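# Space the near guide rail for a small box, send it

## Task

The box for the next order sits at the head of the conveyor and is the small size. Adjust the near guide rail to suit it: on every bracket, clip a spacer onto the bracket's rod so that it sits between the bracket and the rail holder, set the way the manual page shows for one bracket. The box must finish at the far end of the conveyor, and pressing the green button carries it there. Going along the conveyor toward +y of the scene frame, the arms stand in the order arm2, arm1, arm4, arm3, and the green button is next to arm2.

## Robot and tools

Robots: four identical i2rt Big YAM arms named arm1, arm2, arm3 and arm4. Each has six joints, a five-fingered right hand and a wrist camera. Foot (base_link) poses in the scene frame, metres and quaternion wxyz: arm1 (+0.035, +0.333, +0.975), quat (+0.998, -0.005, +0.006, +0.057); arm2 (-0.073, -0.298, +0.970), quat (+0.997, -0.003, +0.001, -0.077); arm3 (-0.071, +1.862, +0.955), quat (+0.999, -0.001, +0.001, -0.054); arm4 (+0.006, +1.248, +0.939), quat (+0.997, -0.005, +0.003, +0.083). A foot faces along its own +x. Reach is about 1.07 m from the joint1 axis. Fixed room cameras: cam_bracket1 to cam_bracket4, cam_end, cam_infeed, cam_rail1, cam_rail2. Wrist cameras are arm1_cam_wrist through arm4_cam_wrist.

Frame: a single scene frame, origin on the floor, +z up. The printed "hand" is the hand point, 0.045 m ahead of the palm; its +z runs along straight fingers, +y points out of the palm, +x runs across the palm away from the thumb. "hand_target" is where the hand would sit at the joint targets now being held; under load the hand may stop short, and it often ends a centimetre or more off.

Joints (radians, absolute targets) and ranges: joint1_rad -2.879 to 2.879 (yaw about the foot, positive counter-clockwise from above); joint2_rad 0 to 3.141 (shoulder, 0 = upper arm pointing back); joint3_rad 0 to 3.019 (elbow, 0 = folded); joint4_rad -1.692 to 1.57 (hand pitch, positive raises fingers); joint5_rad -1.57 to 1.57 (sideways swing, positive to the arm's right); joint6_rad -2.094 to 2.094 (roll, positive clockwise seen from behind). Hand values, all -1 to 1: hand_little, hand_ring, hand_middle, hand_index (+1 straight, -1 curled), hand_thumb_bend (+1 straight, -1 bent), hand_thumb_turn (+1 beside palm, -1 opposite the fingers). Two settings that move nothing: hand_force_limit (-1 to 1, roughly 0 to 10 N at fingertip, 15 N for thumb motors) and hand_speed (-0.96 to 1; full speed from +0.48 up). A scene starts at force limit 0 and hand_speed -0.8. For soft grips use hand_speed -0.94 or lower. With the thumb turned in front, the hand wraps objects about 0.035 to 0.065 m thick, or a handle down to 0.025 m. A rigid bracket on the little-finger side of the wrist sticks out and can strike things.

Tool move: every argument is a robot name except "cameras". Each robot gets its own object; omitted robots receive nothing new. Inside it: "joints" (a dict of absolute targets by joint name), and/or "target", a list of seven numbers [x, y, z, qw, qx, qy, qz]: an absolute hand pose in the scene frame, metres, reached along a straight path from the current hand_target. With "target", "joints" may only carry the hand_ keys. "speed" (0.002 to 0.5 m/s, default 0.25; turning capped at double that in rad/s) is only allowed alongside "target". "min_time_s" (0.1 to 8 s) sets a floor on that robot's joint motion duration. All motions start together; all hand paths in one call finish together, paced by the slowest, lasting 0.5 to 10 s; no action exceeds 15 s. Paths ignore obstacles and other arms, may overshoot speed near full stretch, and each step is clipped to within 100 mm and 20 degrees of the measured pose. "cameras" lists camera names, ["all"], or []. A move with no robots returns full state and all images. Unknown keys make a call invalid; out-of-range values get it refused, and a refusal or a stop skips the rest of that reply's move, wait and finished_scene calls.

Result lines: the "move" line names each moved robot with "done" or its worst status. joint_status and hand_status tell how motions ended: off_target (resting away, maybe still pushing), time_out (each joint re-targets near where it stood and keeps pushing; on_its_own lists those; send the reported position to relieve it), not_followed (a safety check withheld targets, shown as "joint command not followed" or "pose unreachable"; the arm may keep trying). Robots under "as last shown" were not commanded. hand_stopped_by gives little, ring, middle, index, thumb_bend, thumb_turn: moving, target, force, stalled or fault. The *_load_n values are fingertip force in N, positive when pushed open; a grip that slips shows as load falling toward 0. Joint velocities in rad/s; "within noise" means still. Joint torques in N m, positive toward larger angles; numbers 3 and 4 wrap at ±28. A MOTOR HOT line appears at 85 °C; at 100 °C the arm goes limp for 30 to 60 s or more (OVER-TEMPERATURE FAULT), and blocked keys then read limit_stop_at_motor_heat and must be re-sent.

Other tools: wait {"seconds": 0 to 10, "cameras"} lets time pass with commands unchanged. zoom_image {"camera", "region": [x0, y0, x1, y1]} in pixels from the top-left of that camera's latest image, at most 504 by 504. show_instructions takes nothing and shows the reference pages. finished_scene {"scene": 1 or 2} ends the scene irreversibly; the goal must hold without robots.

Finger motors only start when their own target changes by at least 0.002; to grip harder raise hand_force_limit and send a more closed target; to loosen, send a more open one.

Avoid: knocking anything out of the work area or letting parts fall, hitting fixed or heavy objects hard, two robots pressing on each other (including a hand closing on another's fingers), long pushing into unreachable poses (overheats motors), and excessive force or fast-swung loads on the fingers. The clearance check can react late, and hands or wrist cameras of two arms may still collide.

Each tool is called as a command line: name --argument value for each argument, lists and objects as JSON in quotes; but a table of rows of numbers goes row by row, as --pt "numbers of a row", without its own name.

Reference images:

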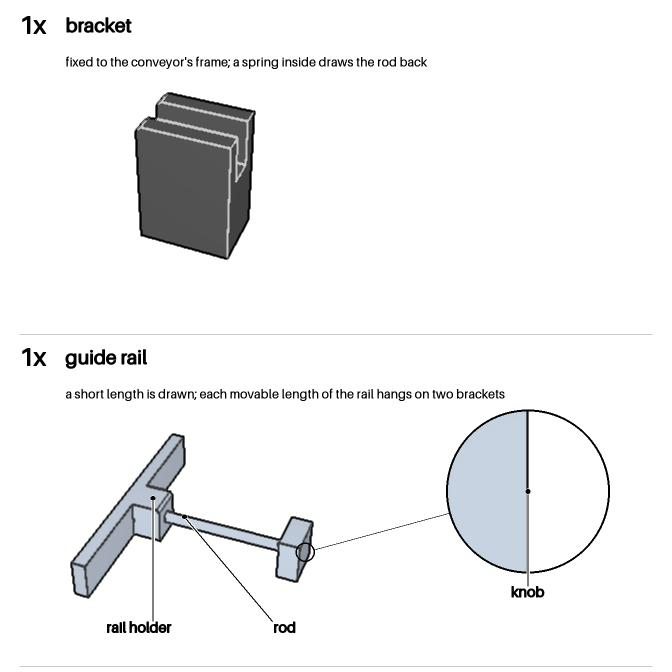

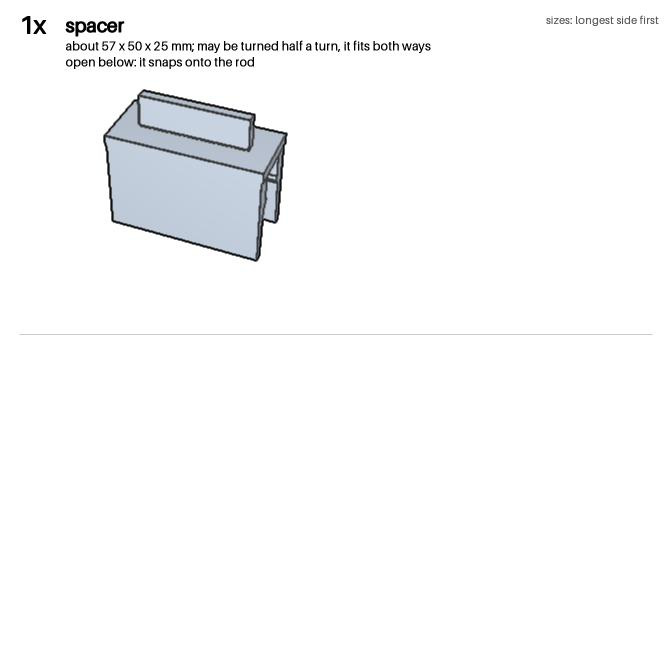

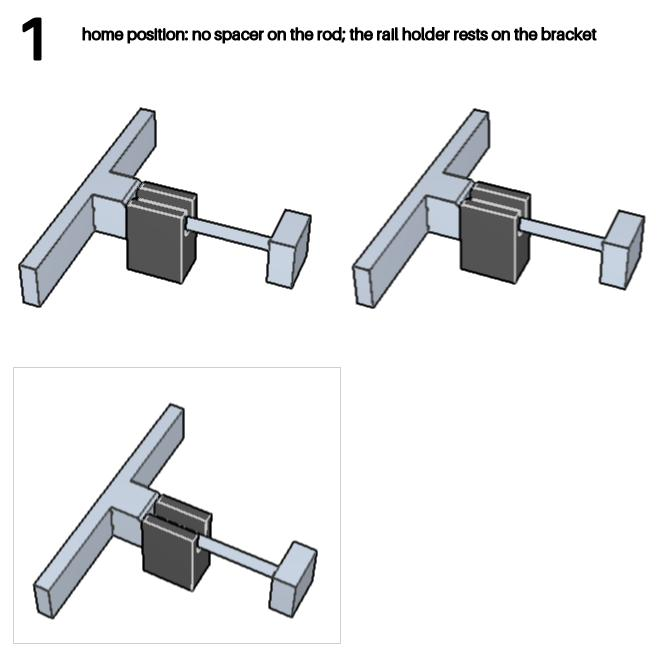

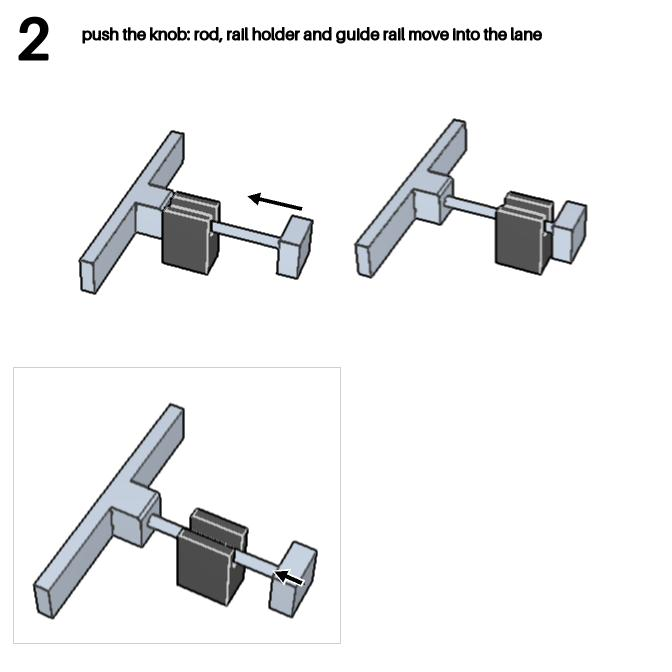

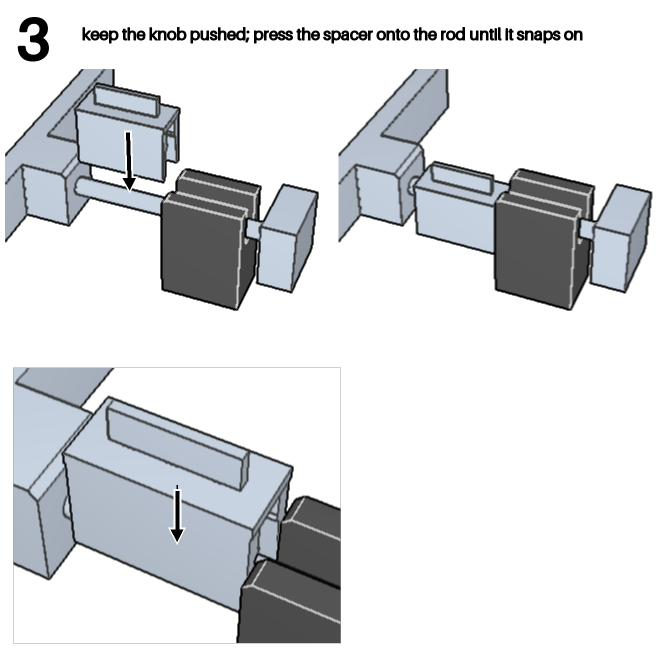

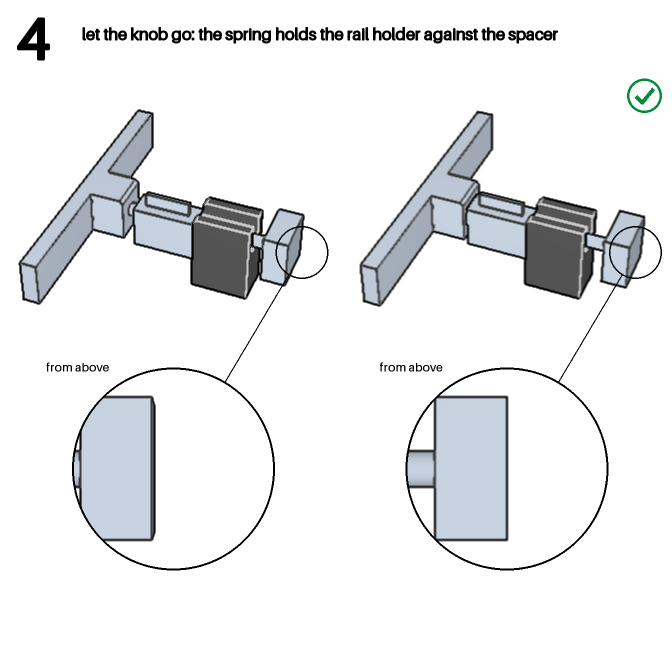

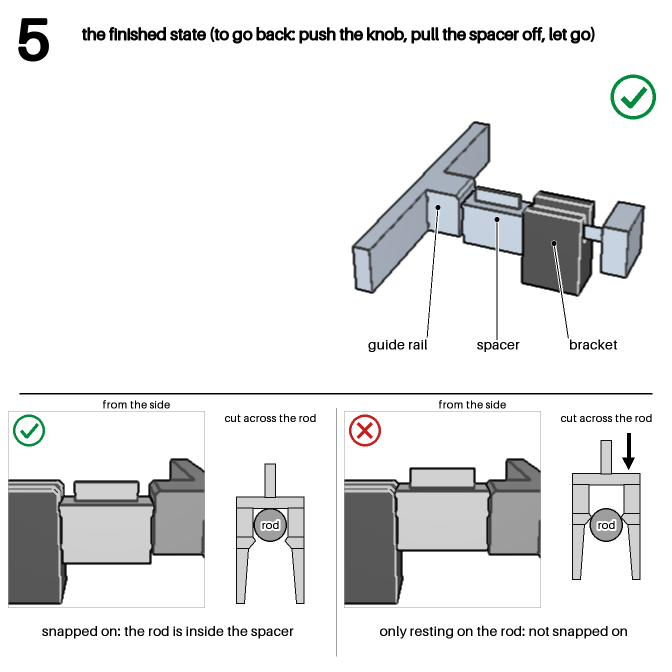

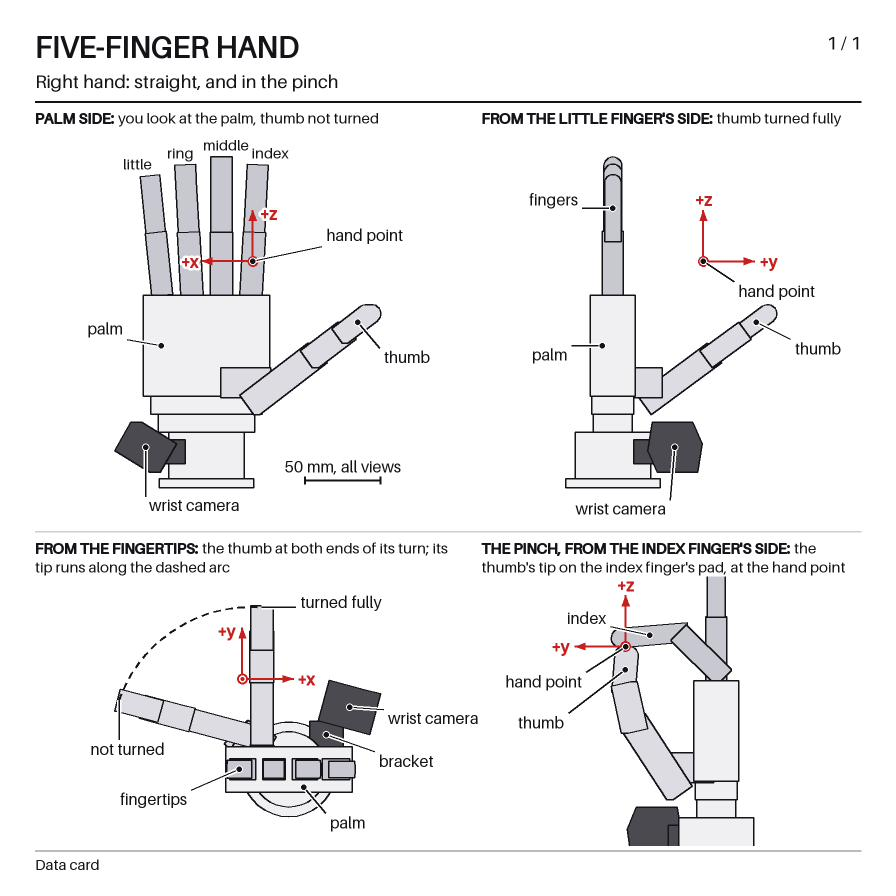

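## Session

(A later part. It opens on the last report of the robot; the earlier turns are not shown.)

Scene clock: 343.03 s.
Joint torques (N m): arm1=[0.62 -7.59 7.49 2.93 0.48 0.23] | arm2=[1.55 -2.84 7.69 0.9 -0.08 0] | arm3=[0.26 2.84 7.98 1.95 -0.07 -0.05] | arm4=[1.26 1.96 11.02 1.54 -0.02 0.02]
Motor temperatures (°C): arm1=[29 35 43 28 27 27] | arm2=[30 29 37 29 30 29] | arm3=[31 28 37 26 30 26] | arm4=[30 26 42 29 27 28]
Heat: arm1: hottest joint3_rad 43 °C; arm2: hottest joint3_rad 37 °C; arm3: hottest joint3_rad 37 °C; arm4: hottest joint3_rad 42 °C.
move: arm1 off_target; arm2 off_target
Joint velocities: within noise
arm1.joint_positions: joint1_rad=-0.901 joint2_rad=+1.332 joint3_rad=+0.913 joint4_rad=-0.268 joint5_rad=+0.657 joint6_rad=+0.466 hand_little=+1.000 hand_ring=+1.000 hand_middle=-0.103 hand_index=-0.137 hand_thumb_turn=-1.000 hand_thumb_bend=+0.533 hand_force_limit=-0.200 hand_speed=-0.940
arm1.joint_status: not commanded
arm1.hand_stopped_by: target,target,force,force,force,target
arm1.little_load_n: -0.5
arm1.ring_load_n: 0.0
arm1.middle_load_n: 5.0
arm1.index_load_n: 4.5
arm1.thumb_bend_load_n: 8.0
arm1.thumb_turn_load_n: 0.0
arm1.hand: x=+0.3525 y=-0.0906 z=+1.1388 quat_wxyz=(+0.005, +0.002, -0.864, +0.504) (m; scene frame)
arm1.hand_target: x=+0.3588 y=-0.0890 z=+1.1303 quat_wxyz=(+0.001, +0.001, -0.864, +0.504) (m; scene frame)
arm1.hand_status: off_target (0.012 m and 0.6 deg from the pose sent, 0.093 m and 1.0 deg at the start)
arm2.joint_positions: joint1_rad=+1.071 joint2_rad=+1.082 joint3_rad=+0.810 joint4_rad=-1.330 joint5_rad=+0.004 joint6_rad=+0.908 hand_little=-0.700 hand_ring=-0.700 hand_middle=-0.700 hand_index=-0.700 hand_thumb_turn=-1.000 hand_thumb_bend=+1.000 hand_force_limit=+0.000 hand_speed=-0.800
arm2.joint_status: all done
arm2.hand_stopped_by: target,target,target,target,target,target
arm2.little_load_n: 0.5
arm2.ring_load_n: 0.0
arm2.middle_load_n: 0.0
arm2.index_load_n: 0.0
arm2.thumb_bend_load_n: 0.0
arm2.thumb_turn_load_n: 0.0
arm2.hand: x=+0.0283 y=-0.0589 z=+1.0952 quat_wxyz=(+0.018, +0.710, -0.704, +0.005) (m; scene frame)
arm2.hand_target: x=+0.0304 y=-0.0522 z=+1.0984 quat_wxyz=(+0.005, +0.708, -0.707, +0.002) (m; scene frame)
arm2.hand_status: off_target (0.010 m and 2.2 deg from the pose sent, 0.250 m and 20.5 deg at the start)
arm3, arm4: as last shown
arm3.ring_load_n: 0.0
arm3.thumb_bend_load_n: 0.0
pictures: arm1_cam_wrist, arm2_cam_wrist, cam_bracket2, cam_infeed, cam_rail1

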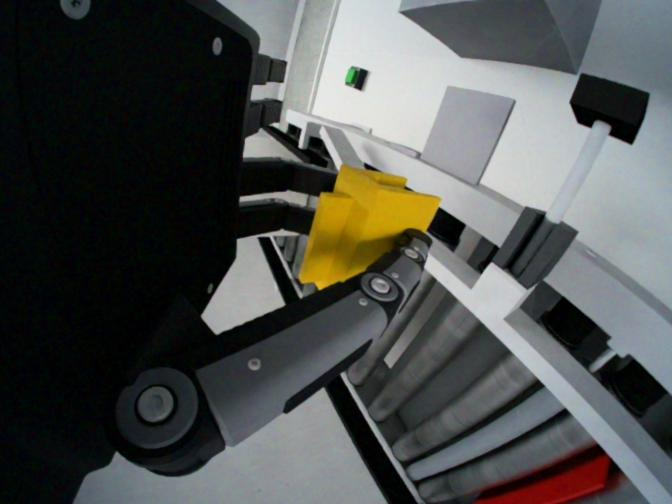

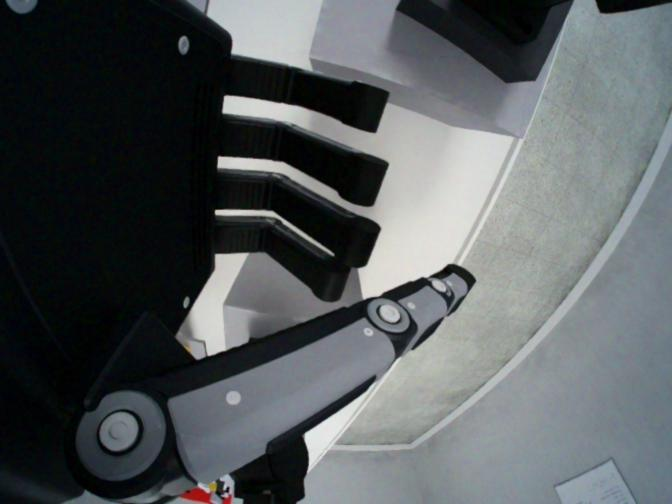

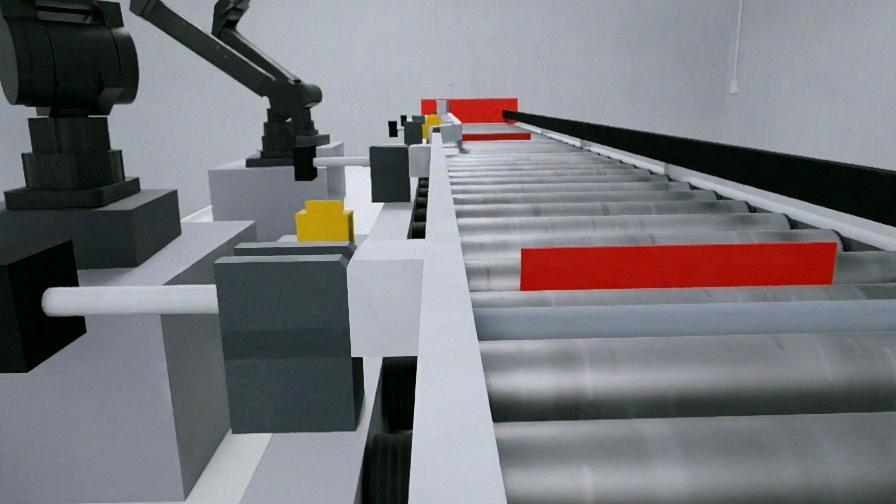

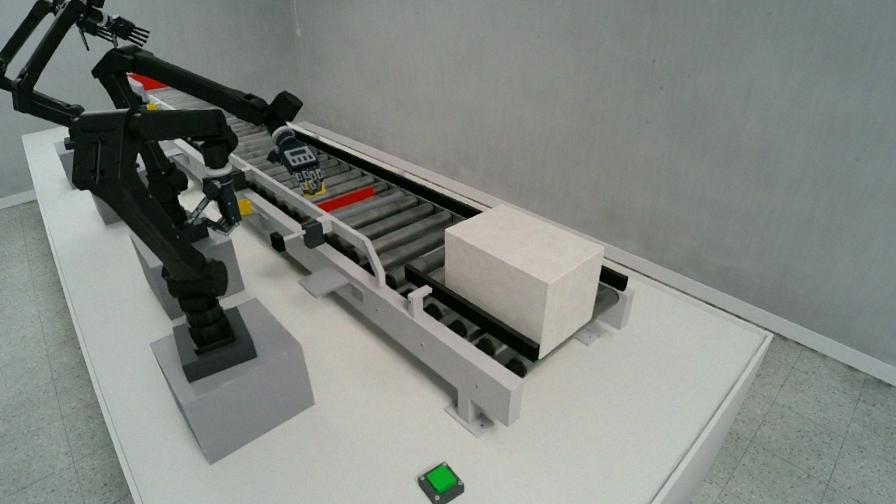

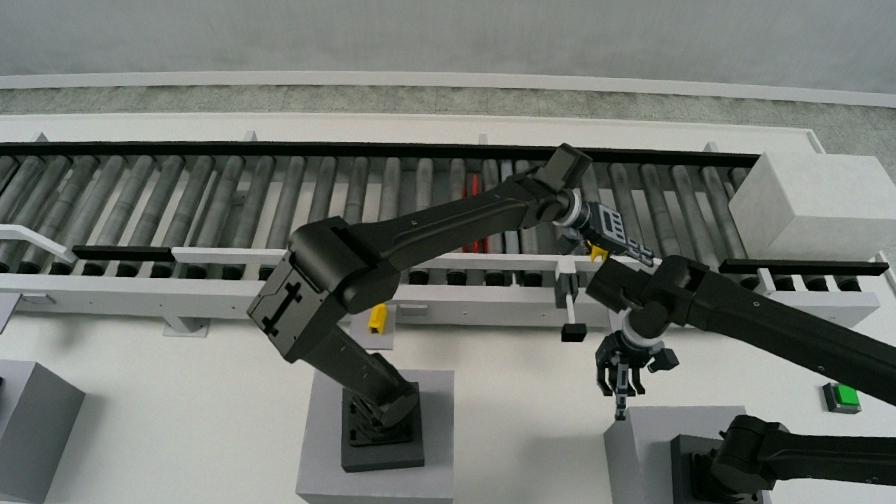

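move --arm2 '{"target": [0.075, -0.042, 0.945, 0, 0.707, -0.707, 0], "speed": 0.15}' --cameras '["arm1_cam_wrist","cam_rail1","cam_bracket2","cam_infeed"]'

zoom_image --camera "cam_infeed" --region '[150, 130, 350, 310]'

Scene clock: 353.27 s.
Joint torques (N m): arm1=[0.73 -7.47 7.36 2.78 0.48 0.27] | arm2=[0.21 -5.07 5.74 0.94 -0.12 -0.27] | arm3=[0.26 2.84 7.97 1.95 -0.08 -0.05] | arm4=[1.26 1.96 10.99 1.54 -0.02 0.01]
Motor temperatures (°C): arm1=[29 35 43 28 27 27] | arm2=[30 30 36 29 30 29] | arm3=[31 28 37 26 30 26] | arm4=[30 26 42 29 27 28]
Heat: arm1: hottest joint3_rad 43 °C; arm2: hottest joint3_rad 36 °C; arm3: hottest joint3_rad 37 °C; arm4: hottest joint3_rad 42 °C.
move: arm2 done
Joint velocities: within noise
arm1, arm3, arm4: as last shown
arm1.little_load_n: 0.0
arm1.index_load_n: 4.0
arm2.joint_positions: joint1_rad=+0.988 joint2_rad=+1.428 joint3_rad=+0.635 joint4_rad=-0.794 joint5_rad=+0.001 joint6_rad=+0.854 hand_little=-0.700 hand_ring=-0.700 hand_middle=-0.700 hand_index=-0.700 hand_thumb_turn=-1.000 hand_thumb_bend=+1.000 hand_force_limit=+0.000 hand_speed=-0.800
arm2.joint_status: not commanded
arm2.hand_stopped_by: target,target,target,target,target,target
arm2.little_load_n: 0.0
arm2.ring_load_n: 0.0
arm2.middle_load_n: 0.0
arm2.index_load_n: 0.0
arm2.thumb_bend_load_n: 0.0
arm2.thumb_turn_load_n: 0.5
arm2.hand: x=+0.0687 y=-0.0457 z=+0.9435 quat_wxyz=(+0.011, +0.700, -0.714, +0.002) (m; scene frame)
arm2.hand_target: x=+0.0743 y=-0.0427 z=+0.9454 quat_wxyz=(+0.000, +0.702, -0.712, +0.000) (m; scene frame)
arm2.hand_status: done (0.007 m and 1.7 deg from the pose sent, 0.158 m and 2.2 deg at the start)
arm4.ring_load_n: 0.5
pictures: arm1_cam_wrist, cam_bracket2, cam_infeed, cam_rail1

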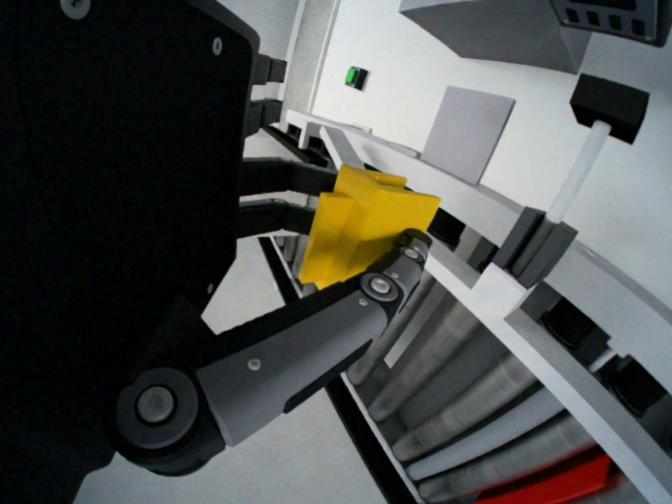

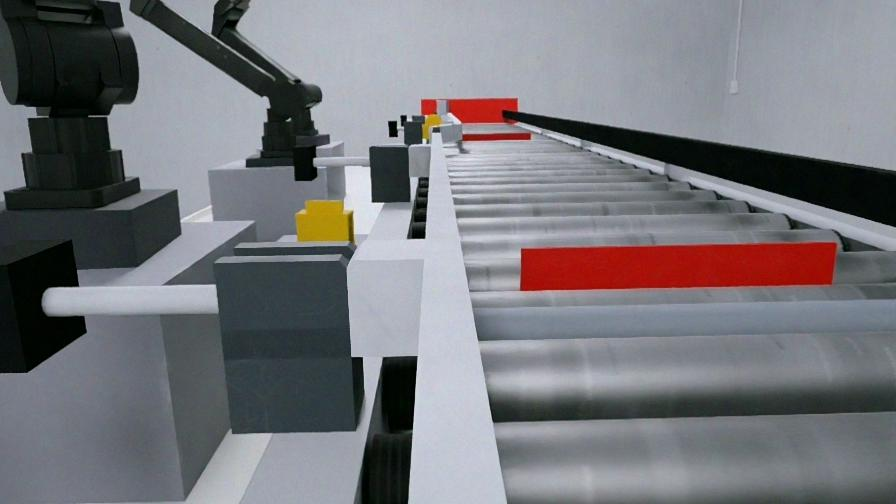

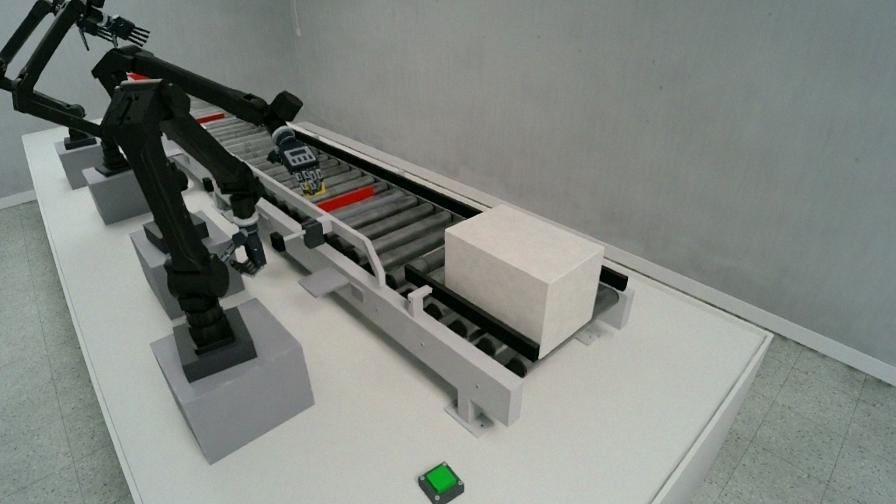

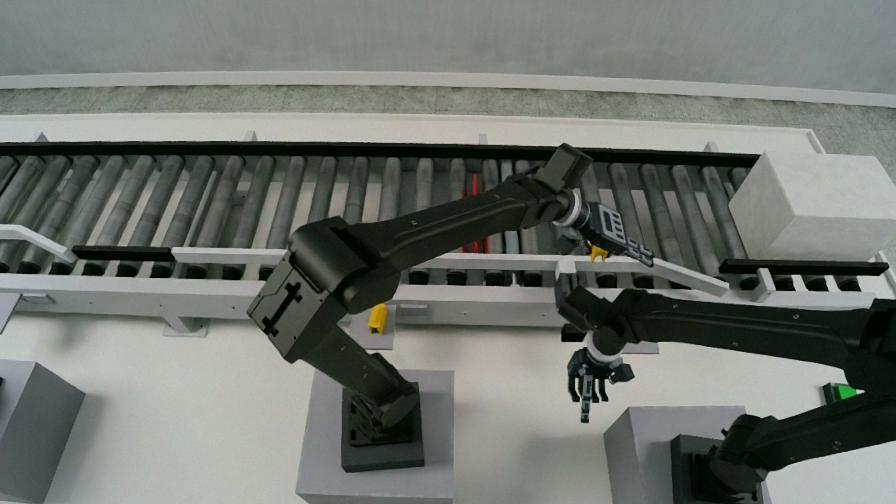

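Scaled by 2.520.

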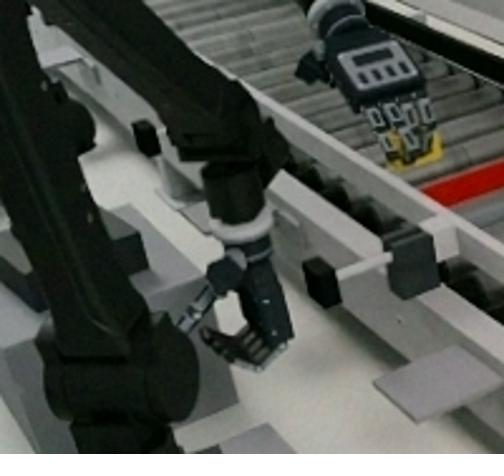

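move --arm2 '{"target": [0.165, -0.036, 0.940, 0, 0.707, -0.707, 0], "speed": 0.08}' --cameras '["arm1_cam_wrist","cam_rail1","cam_bracket2","cam_infeed"]'

zoom_image --camera "cam_infeed" --region '[150, 130, 350, 310]'

Scene clock: 361.13 s.
Joint torques (N m): arm1=[0.09 -7.47 7.5 2.77 0.48 0.27] | arm2=[0.97 -5.6 5.35 0.21 0 -0.13] | arm3=[0.26 2.9 7.98 1.95 -0.08 -0.05] | arm4=[1.2 1.96 11 1.57 -0.02 0.01]
Motor temperatures (°C): arm1=[29 35 43 28 27 27] | arm2=[30 30 36 29 30 29] | arm3=[31 28 38 26 30 25] | arm4=[30 26 42 29 27 28]
Heat: arm1: hottest joint3_rad 43 °C; arm2: hottest joint3_rad 36 °C; arm3: hottest joint3_rad 38 °C; arm4: hottest joint3_rad 42 °C.
move: arm2 not_followed
Joint velocities: within noise
arm1.joint_positions: joint1_rad=-0.901 joint2_rad=+1.332 joint3_rad=+0.913 joint4_rad=-0.268 joint5_rad=+0.657 joint6_rad=+0.466 hand_little=+1.000 hand_ring=+1.000 hand_middle=-0.103 hand_index=-0.137 hand_thumb_turn=-1.000 hand_thumb_bend=+0.533 hand_force_limit=-0.200 hand_speed=-0.940
arm1.joint_status: not commanded
arm1.hand_stopped_by: target,target,force,force,force,target
arm1.little_load_n: 0.0
arm1.ring_load_n: -0.5
arm1.middle_load_n: 5.5
arm1.index_load_n: 4.0
arm1.thumb_bend_load_n: 8.0
arm1.thumb_turn_load_n: 0.0
arm1.hand: x=+0.3525 y=-0.0906 z=+1.1388 quat_wxyz=(+0.005, +0.002, -0.864, +0.504) (m; scene frame)
arm1.hand_target: x=+0.3588 y=-0.0890 z=+1.1303 quat_wxyz=(+0.001, +0.001, -0.864, +0.504) (m; scene frame)
arm1.hand_status: not commanded
arm2.joint_positions: joint1_rad=+0.884 joint2_rad=+1.514 joint3_rad=+0.695 joint4_rad=-0.794 joint5_rad=+0.001 joint6_rad=+0.755 hand_little=-0.700 hand_ring=-0.700 hand_middle=-0.700 hand_index=-0.700 hand_thumb_turn=-1.000 hand_thumb_bend=+1.000 hand_force_limit=+0.000 hand_speed=-0.800
arm2.joint_status: not commanded
arm2.hand_stopped_by: target,target,target,target,target,target
arm2.little_load_n: 0.0
arm2.ring_load_n: 0.0
arm2.middle_load_n: 0.0
arm2.index_load_n: 0.0
arm2.thumb_bend_load_n: 0.0
arm2.thumb_turn_load_n: 0.0
arm2.on_its_own: joint1_rad is held at +0.891, not at its first target +0.980; joint6_rad is held at +0.764, not at its first target +0.839
arm2.hand: x=+0.1047 y=-0.0551 z=+0.9349 quat_wxyz=(+0.024, +0.698, -0.716, +0.001) (m; scene frame)
arm2.hand_target: x=+0.1047 y=-0.0551 z=+0.9349 quat_wxyz=(+0.024, +0.698, -0.716, +0.001) (m; scene frame)
arm2.hand_status: not_followed (0.063 m and 3.1 deg from the pose sent, 0.097 m and 1.7 deg at the start)
arm3, arm4: as last shown
arm3.thumb_turn_load_n: -0.5
arm4.ring_load_n: 0.0
pictures: arm1_cam_wrist, cam_bracket2, cam_infeed, cam_rail1
pose unreachable (arm2 arm): on one or more control steps of this call this arm could not follow its commanded pose, so it was not sent that pose on those steps. On the call's last step it was still not sent that pose. It may still have moved: this result reports where it is.
cause: moving toward the commanded pose would bring a part of the arm too close to another arm (a part of this arm and the arm1 arm's hand, along the way the arms are being sent, or toward where that arm still pushes).

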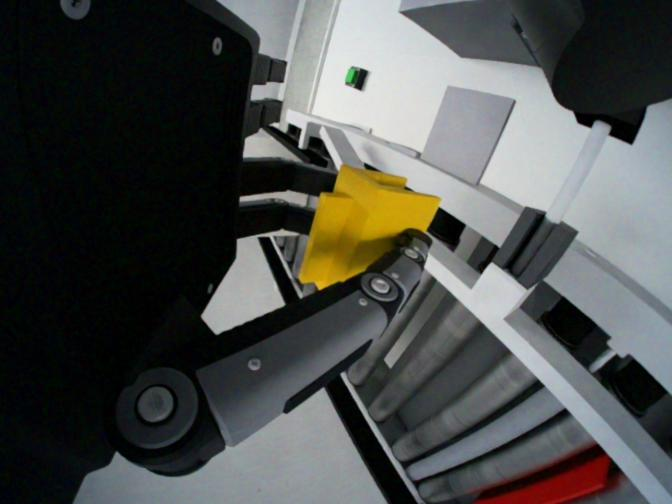

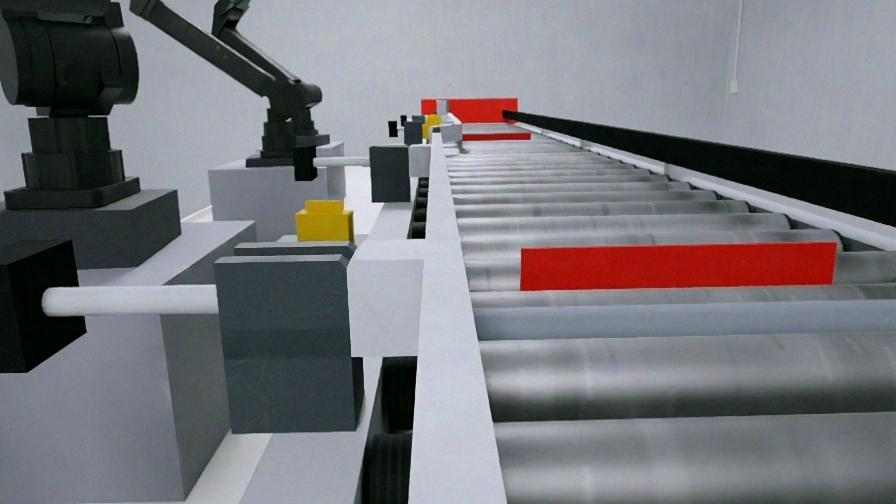

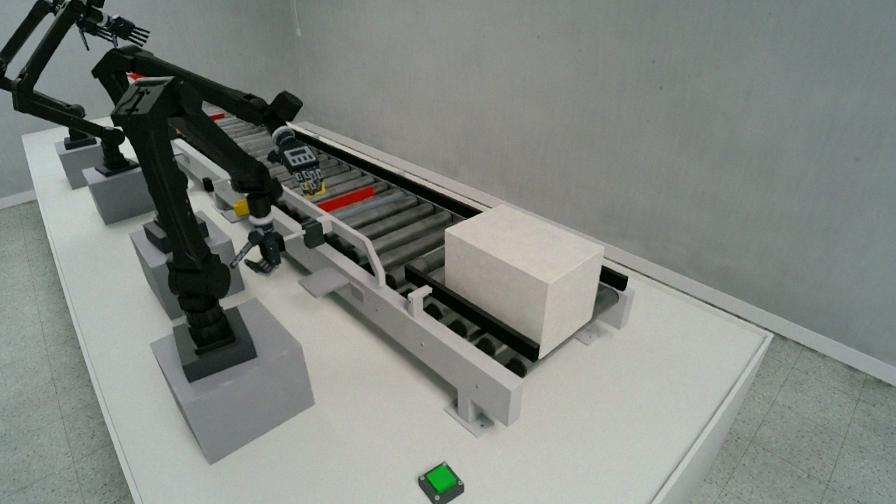

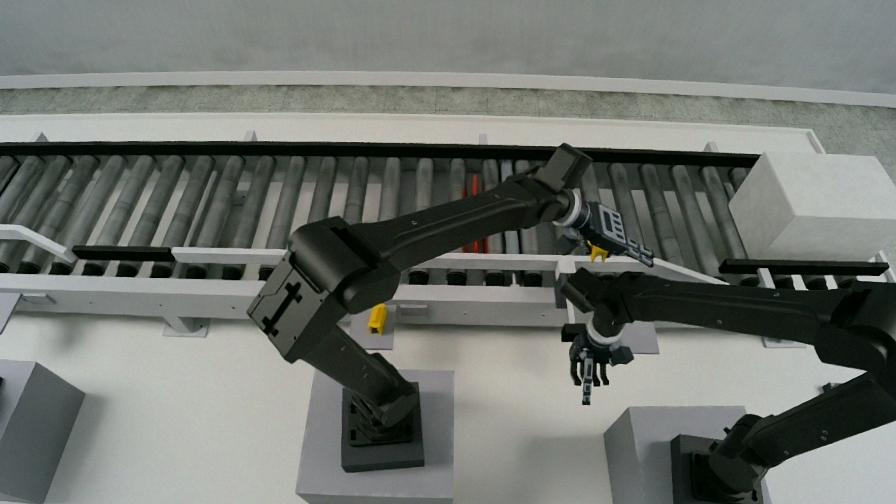

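Scaled by 2.520.

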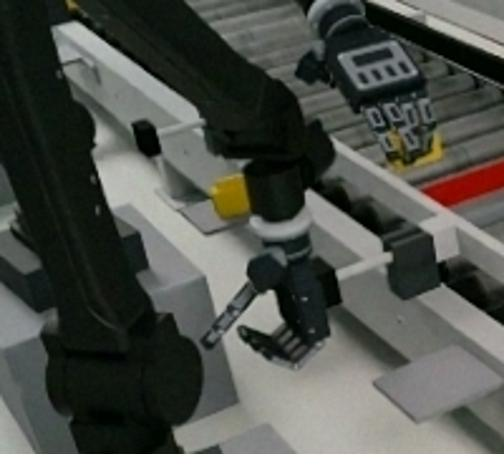

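move --arm2 '{"target": [0.06, -0.08, 1.10, 0.5, -0.5, 0.5, 0.5], "speed": 0.2}' --cameras '["cam_rail1","cam_infeed"]'

Scene clock: 384.80 s.
Joint torques (N m): arm1=[0.5 -7.3 7.47 2.82 0.49 0.24] | arm2=[0.38 -3.02 0.61 2.19 0.1 0.07] | arm3=[0.21 2.84 7.98 1.95 -0.07 -0.05] | arm4=[1.2 1.9 11.02 1.58 -0.02 0.03]
Motor temperatures (°C): arm1=[29 34 43 28 27 27] | arm2=[30 30 34 29 30 29] | arm3=[30 28 38 26 30 25] | arm4=[30 26 43 29 27 28]
Heat: arm1: hottest joint3_rad 43 °C; arm2: hottest joint3_rad 34 °C; arm3: hottest joint3_rad 38 °C; arm4: hottest joint3_rad 43 °C.
move: arm2 done
Joint velocities: within noise
arm1, arm3, arm4: as last shown
arm1.ring_load_n: 0.0
arm1.middle_load_n: 5.0
arm2.joint_positions: joint1_rad=+0.318 joint2_rad=+1.730 joint3_rad=+0.097 joint4_rad=+1.527 joint5_rad=-1.423 joint6_rad=+1.459 hand_little=-0.700 hand_ring=-0.700 hand_middle=-0.700 hand_index=-0.700 hand_thumb_turn=-1.000 hand_thumb_bend=+1.000 hand_force_limit=+0.000 hand_speed=-0.800
arm2.joint_status: not commanded
arm2.hand_stopped_by: target,target,target,target,target,target
arm2.little_load_n: 0.0
arm2.ring_load_n: 0.0
arm2.middle_load_n: 0.0
arm2.index_load_n: 0.0
arm2.thumb_bend_load_n: 0.0
arm2.thumb_turn_load_n: 0.0
arm2.hand: x=+0.0602 y=-0.0721 z=+1.1004 quat_wxyz=(-0.491, +0.510, -0.500, -0.498) (m; scene frame)
arm2.hand_target: x=+0.0608 y=-0.0731 z=+1.1020 quat_wxyz=(-0.494, +0.507, -0.503, -0.496) (m; scene frame)
arm2.hand_status: done (0.008 m and 1.6 deg from the pose sent, 0.173 m and 92.0 deg at the start; a joint's target at an end of its range on 21 of 191 steps)
arm3.thumb_turn_load_n: 0.0
pictures: cam_infeed, cam_rail1

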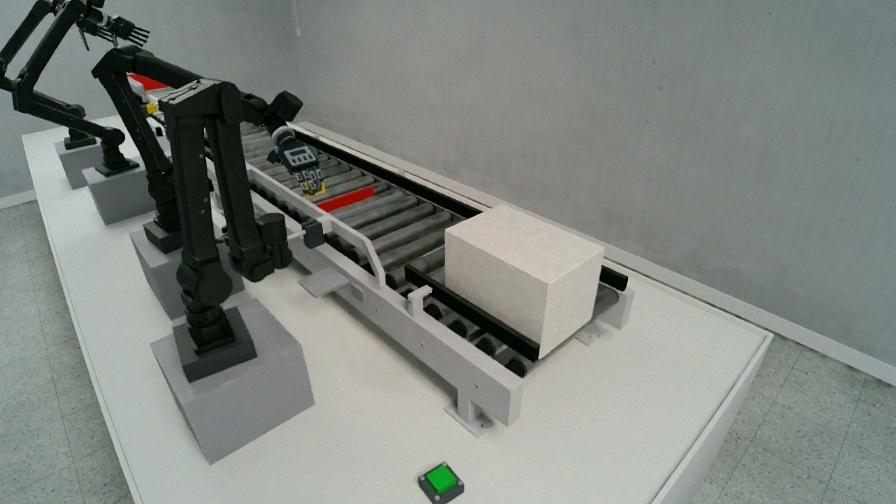

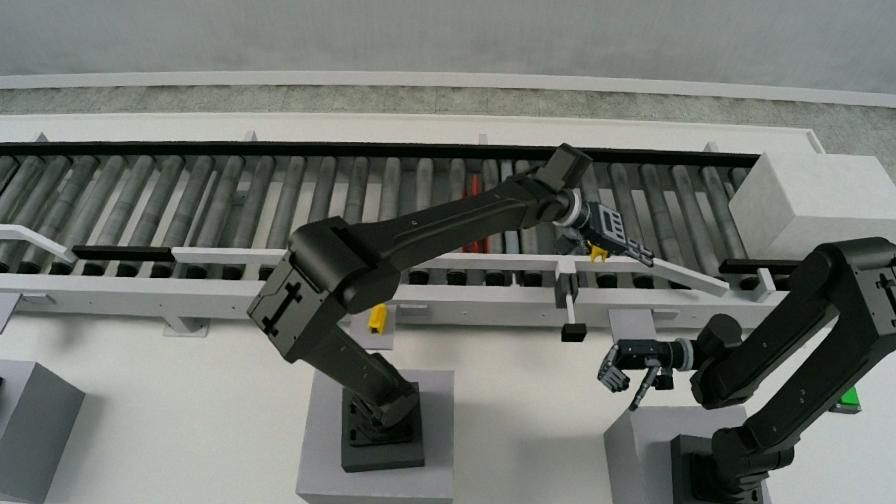

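move --arm2 '{"target": [0.095, 0.0, 1.025, 0.5, -0.5, 0.5, 0.5], "speed": 0.12}' --cameras '["cam_rail1","cam_infeed","arm1_cam_wrist","cam_bracket2"]'

zoom_image --camera "cam_rail1" --region '[520, 230, 720, 430]'

zoom_image --camera "arm1_cam_wrist" --region '[472, 0, 672, 200]'

Scene clock: 389.83 s.
Joint torques (N m): arm1=[0.44 -7.65 7.43 2.93 0.47 0.25] | arm2=[1.49 -5.83 0.29 2.33 -0.04 -0.22] | arm3=[0.21 2.84 7.98 1.95 -0.08 -0.05] | arm4=[1.2 1.9 11 1.58 -0.01 0.02]
Motor temperatures (°C): arm1=[29 34 43 28 27 27] | arm2=[30 30 33 29 30 29] | arm3=[30 28 38 26 30 25] | arm4=[30 26 43 29 27 28]
Heat: arm1: hottest joint3_rad 43 °C; arm2: hottest joint3_rad 33 °C; arm3: hottest joint3_rad 38 °C; arm4: hottest joint3_rad 43 °C.
move: arm2 off_target
Joint velocities: within noise
arm1, arm3, arm4: as last shown
arm1.index_load_n: 4.5
arm1.thumb_bend_load_n: 8.5
arm2.joint_positions: joint1_rad=+0.567 joint2_rad=+2.057 joint3_rad=+0.296 joint4_rad=+1.527 joint5_rad=-1.174 joint6_rad=+1.371 hand_little=-0.700 hand_ring=-0.700 hand_middle=-0.700 hand_index=-0.700 hand_thumb_turn=-1.000 hand_thumb_bend=+1.000 hand_force_limit=+0.000 hand_speed=-0.800
arm2.joint_status: not commanded
arm2.hand_stopped_by: target,target,target,target,target,target
arm2.little_load_n: 0.0
arm2.ring_load_n: 0.0
arm2.middle_load_n: 0.0
arm2.index_load_n: 0.0
arm2.thumb_bend_load_n: 0.0
arm2.thumb_turn_load_n: -0.5
arm2.hand: x=+0.0999 y=-0.0002 z=+1.0236 quat_wxyz=(-0.465, +0.525, -0.522, -0.486) (m; scene frame)
arm2.hand_target: x=+0.0986 y=+0.0011 z=+1.0243 quat_wxyz=(-0.475, +0.533, -0.510, -0.480) (m; scene frame)
arm2.hand_status: off_target (0.005 m and 5.8 deg from the pose sent, 0.110 m and 1.6 deg at the start; a joint's target at an end of its range on 43 of 44 steps)
pictures: arm1_cam_wrist, cam_bracket2, cam_infeed, cam_rail1

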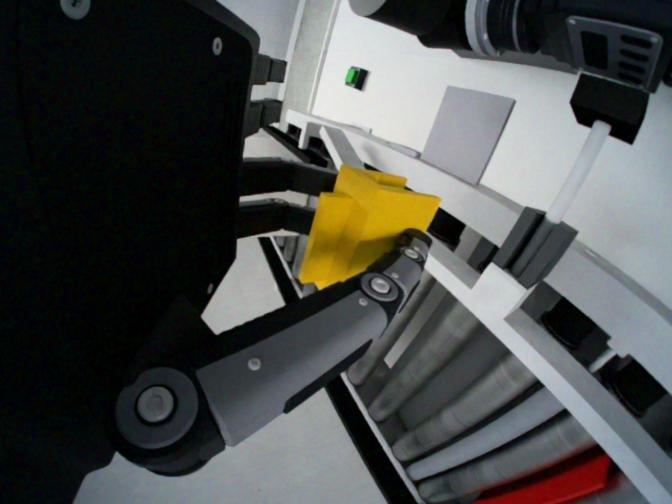

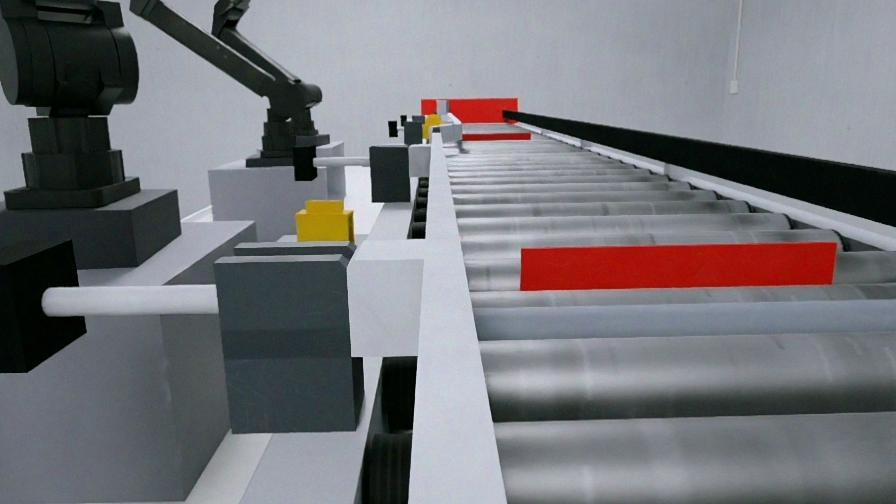

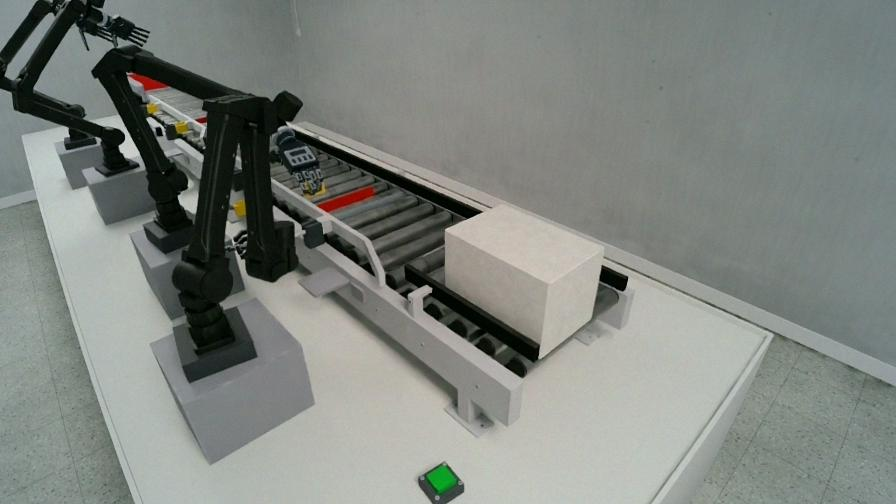

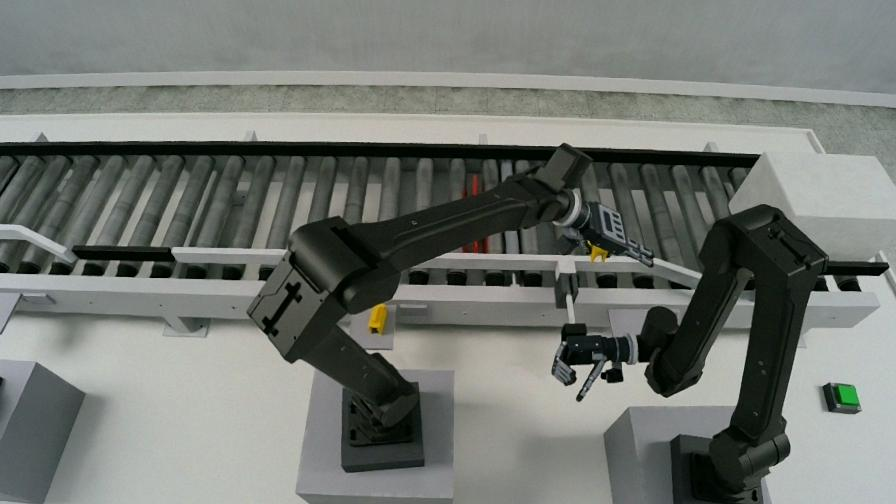

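Scaled by 2.520.

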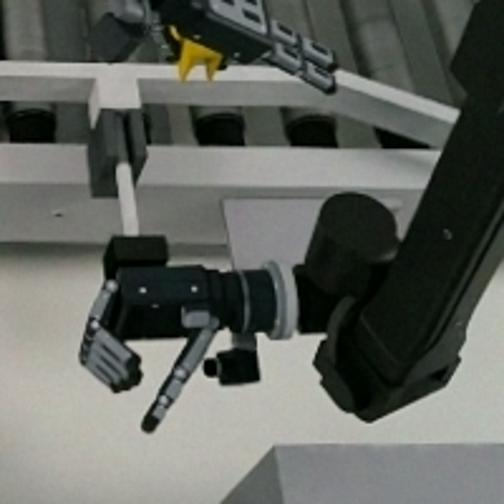

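Scaled by 2.520 from the camera's 672x504 image, which has a finer 960x720 frame.

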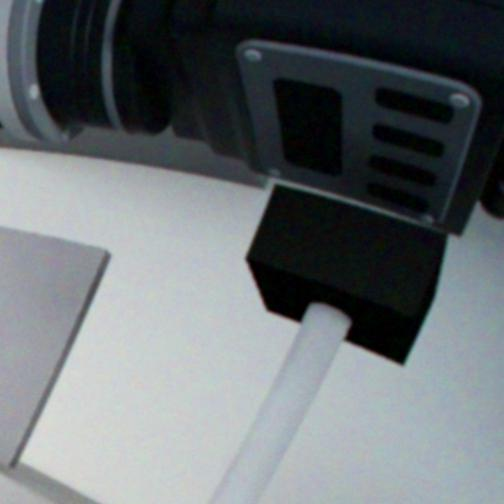

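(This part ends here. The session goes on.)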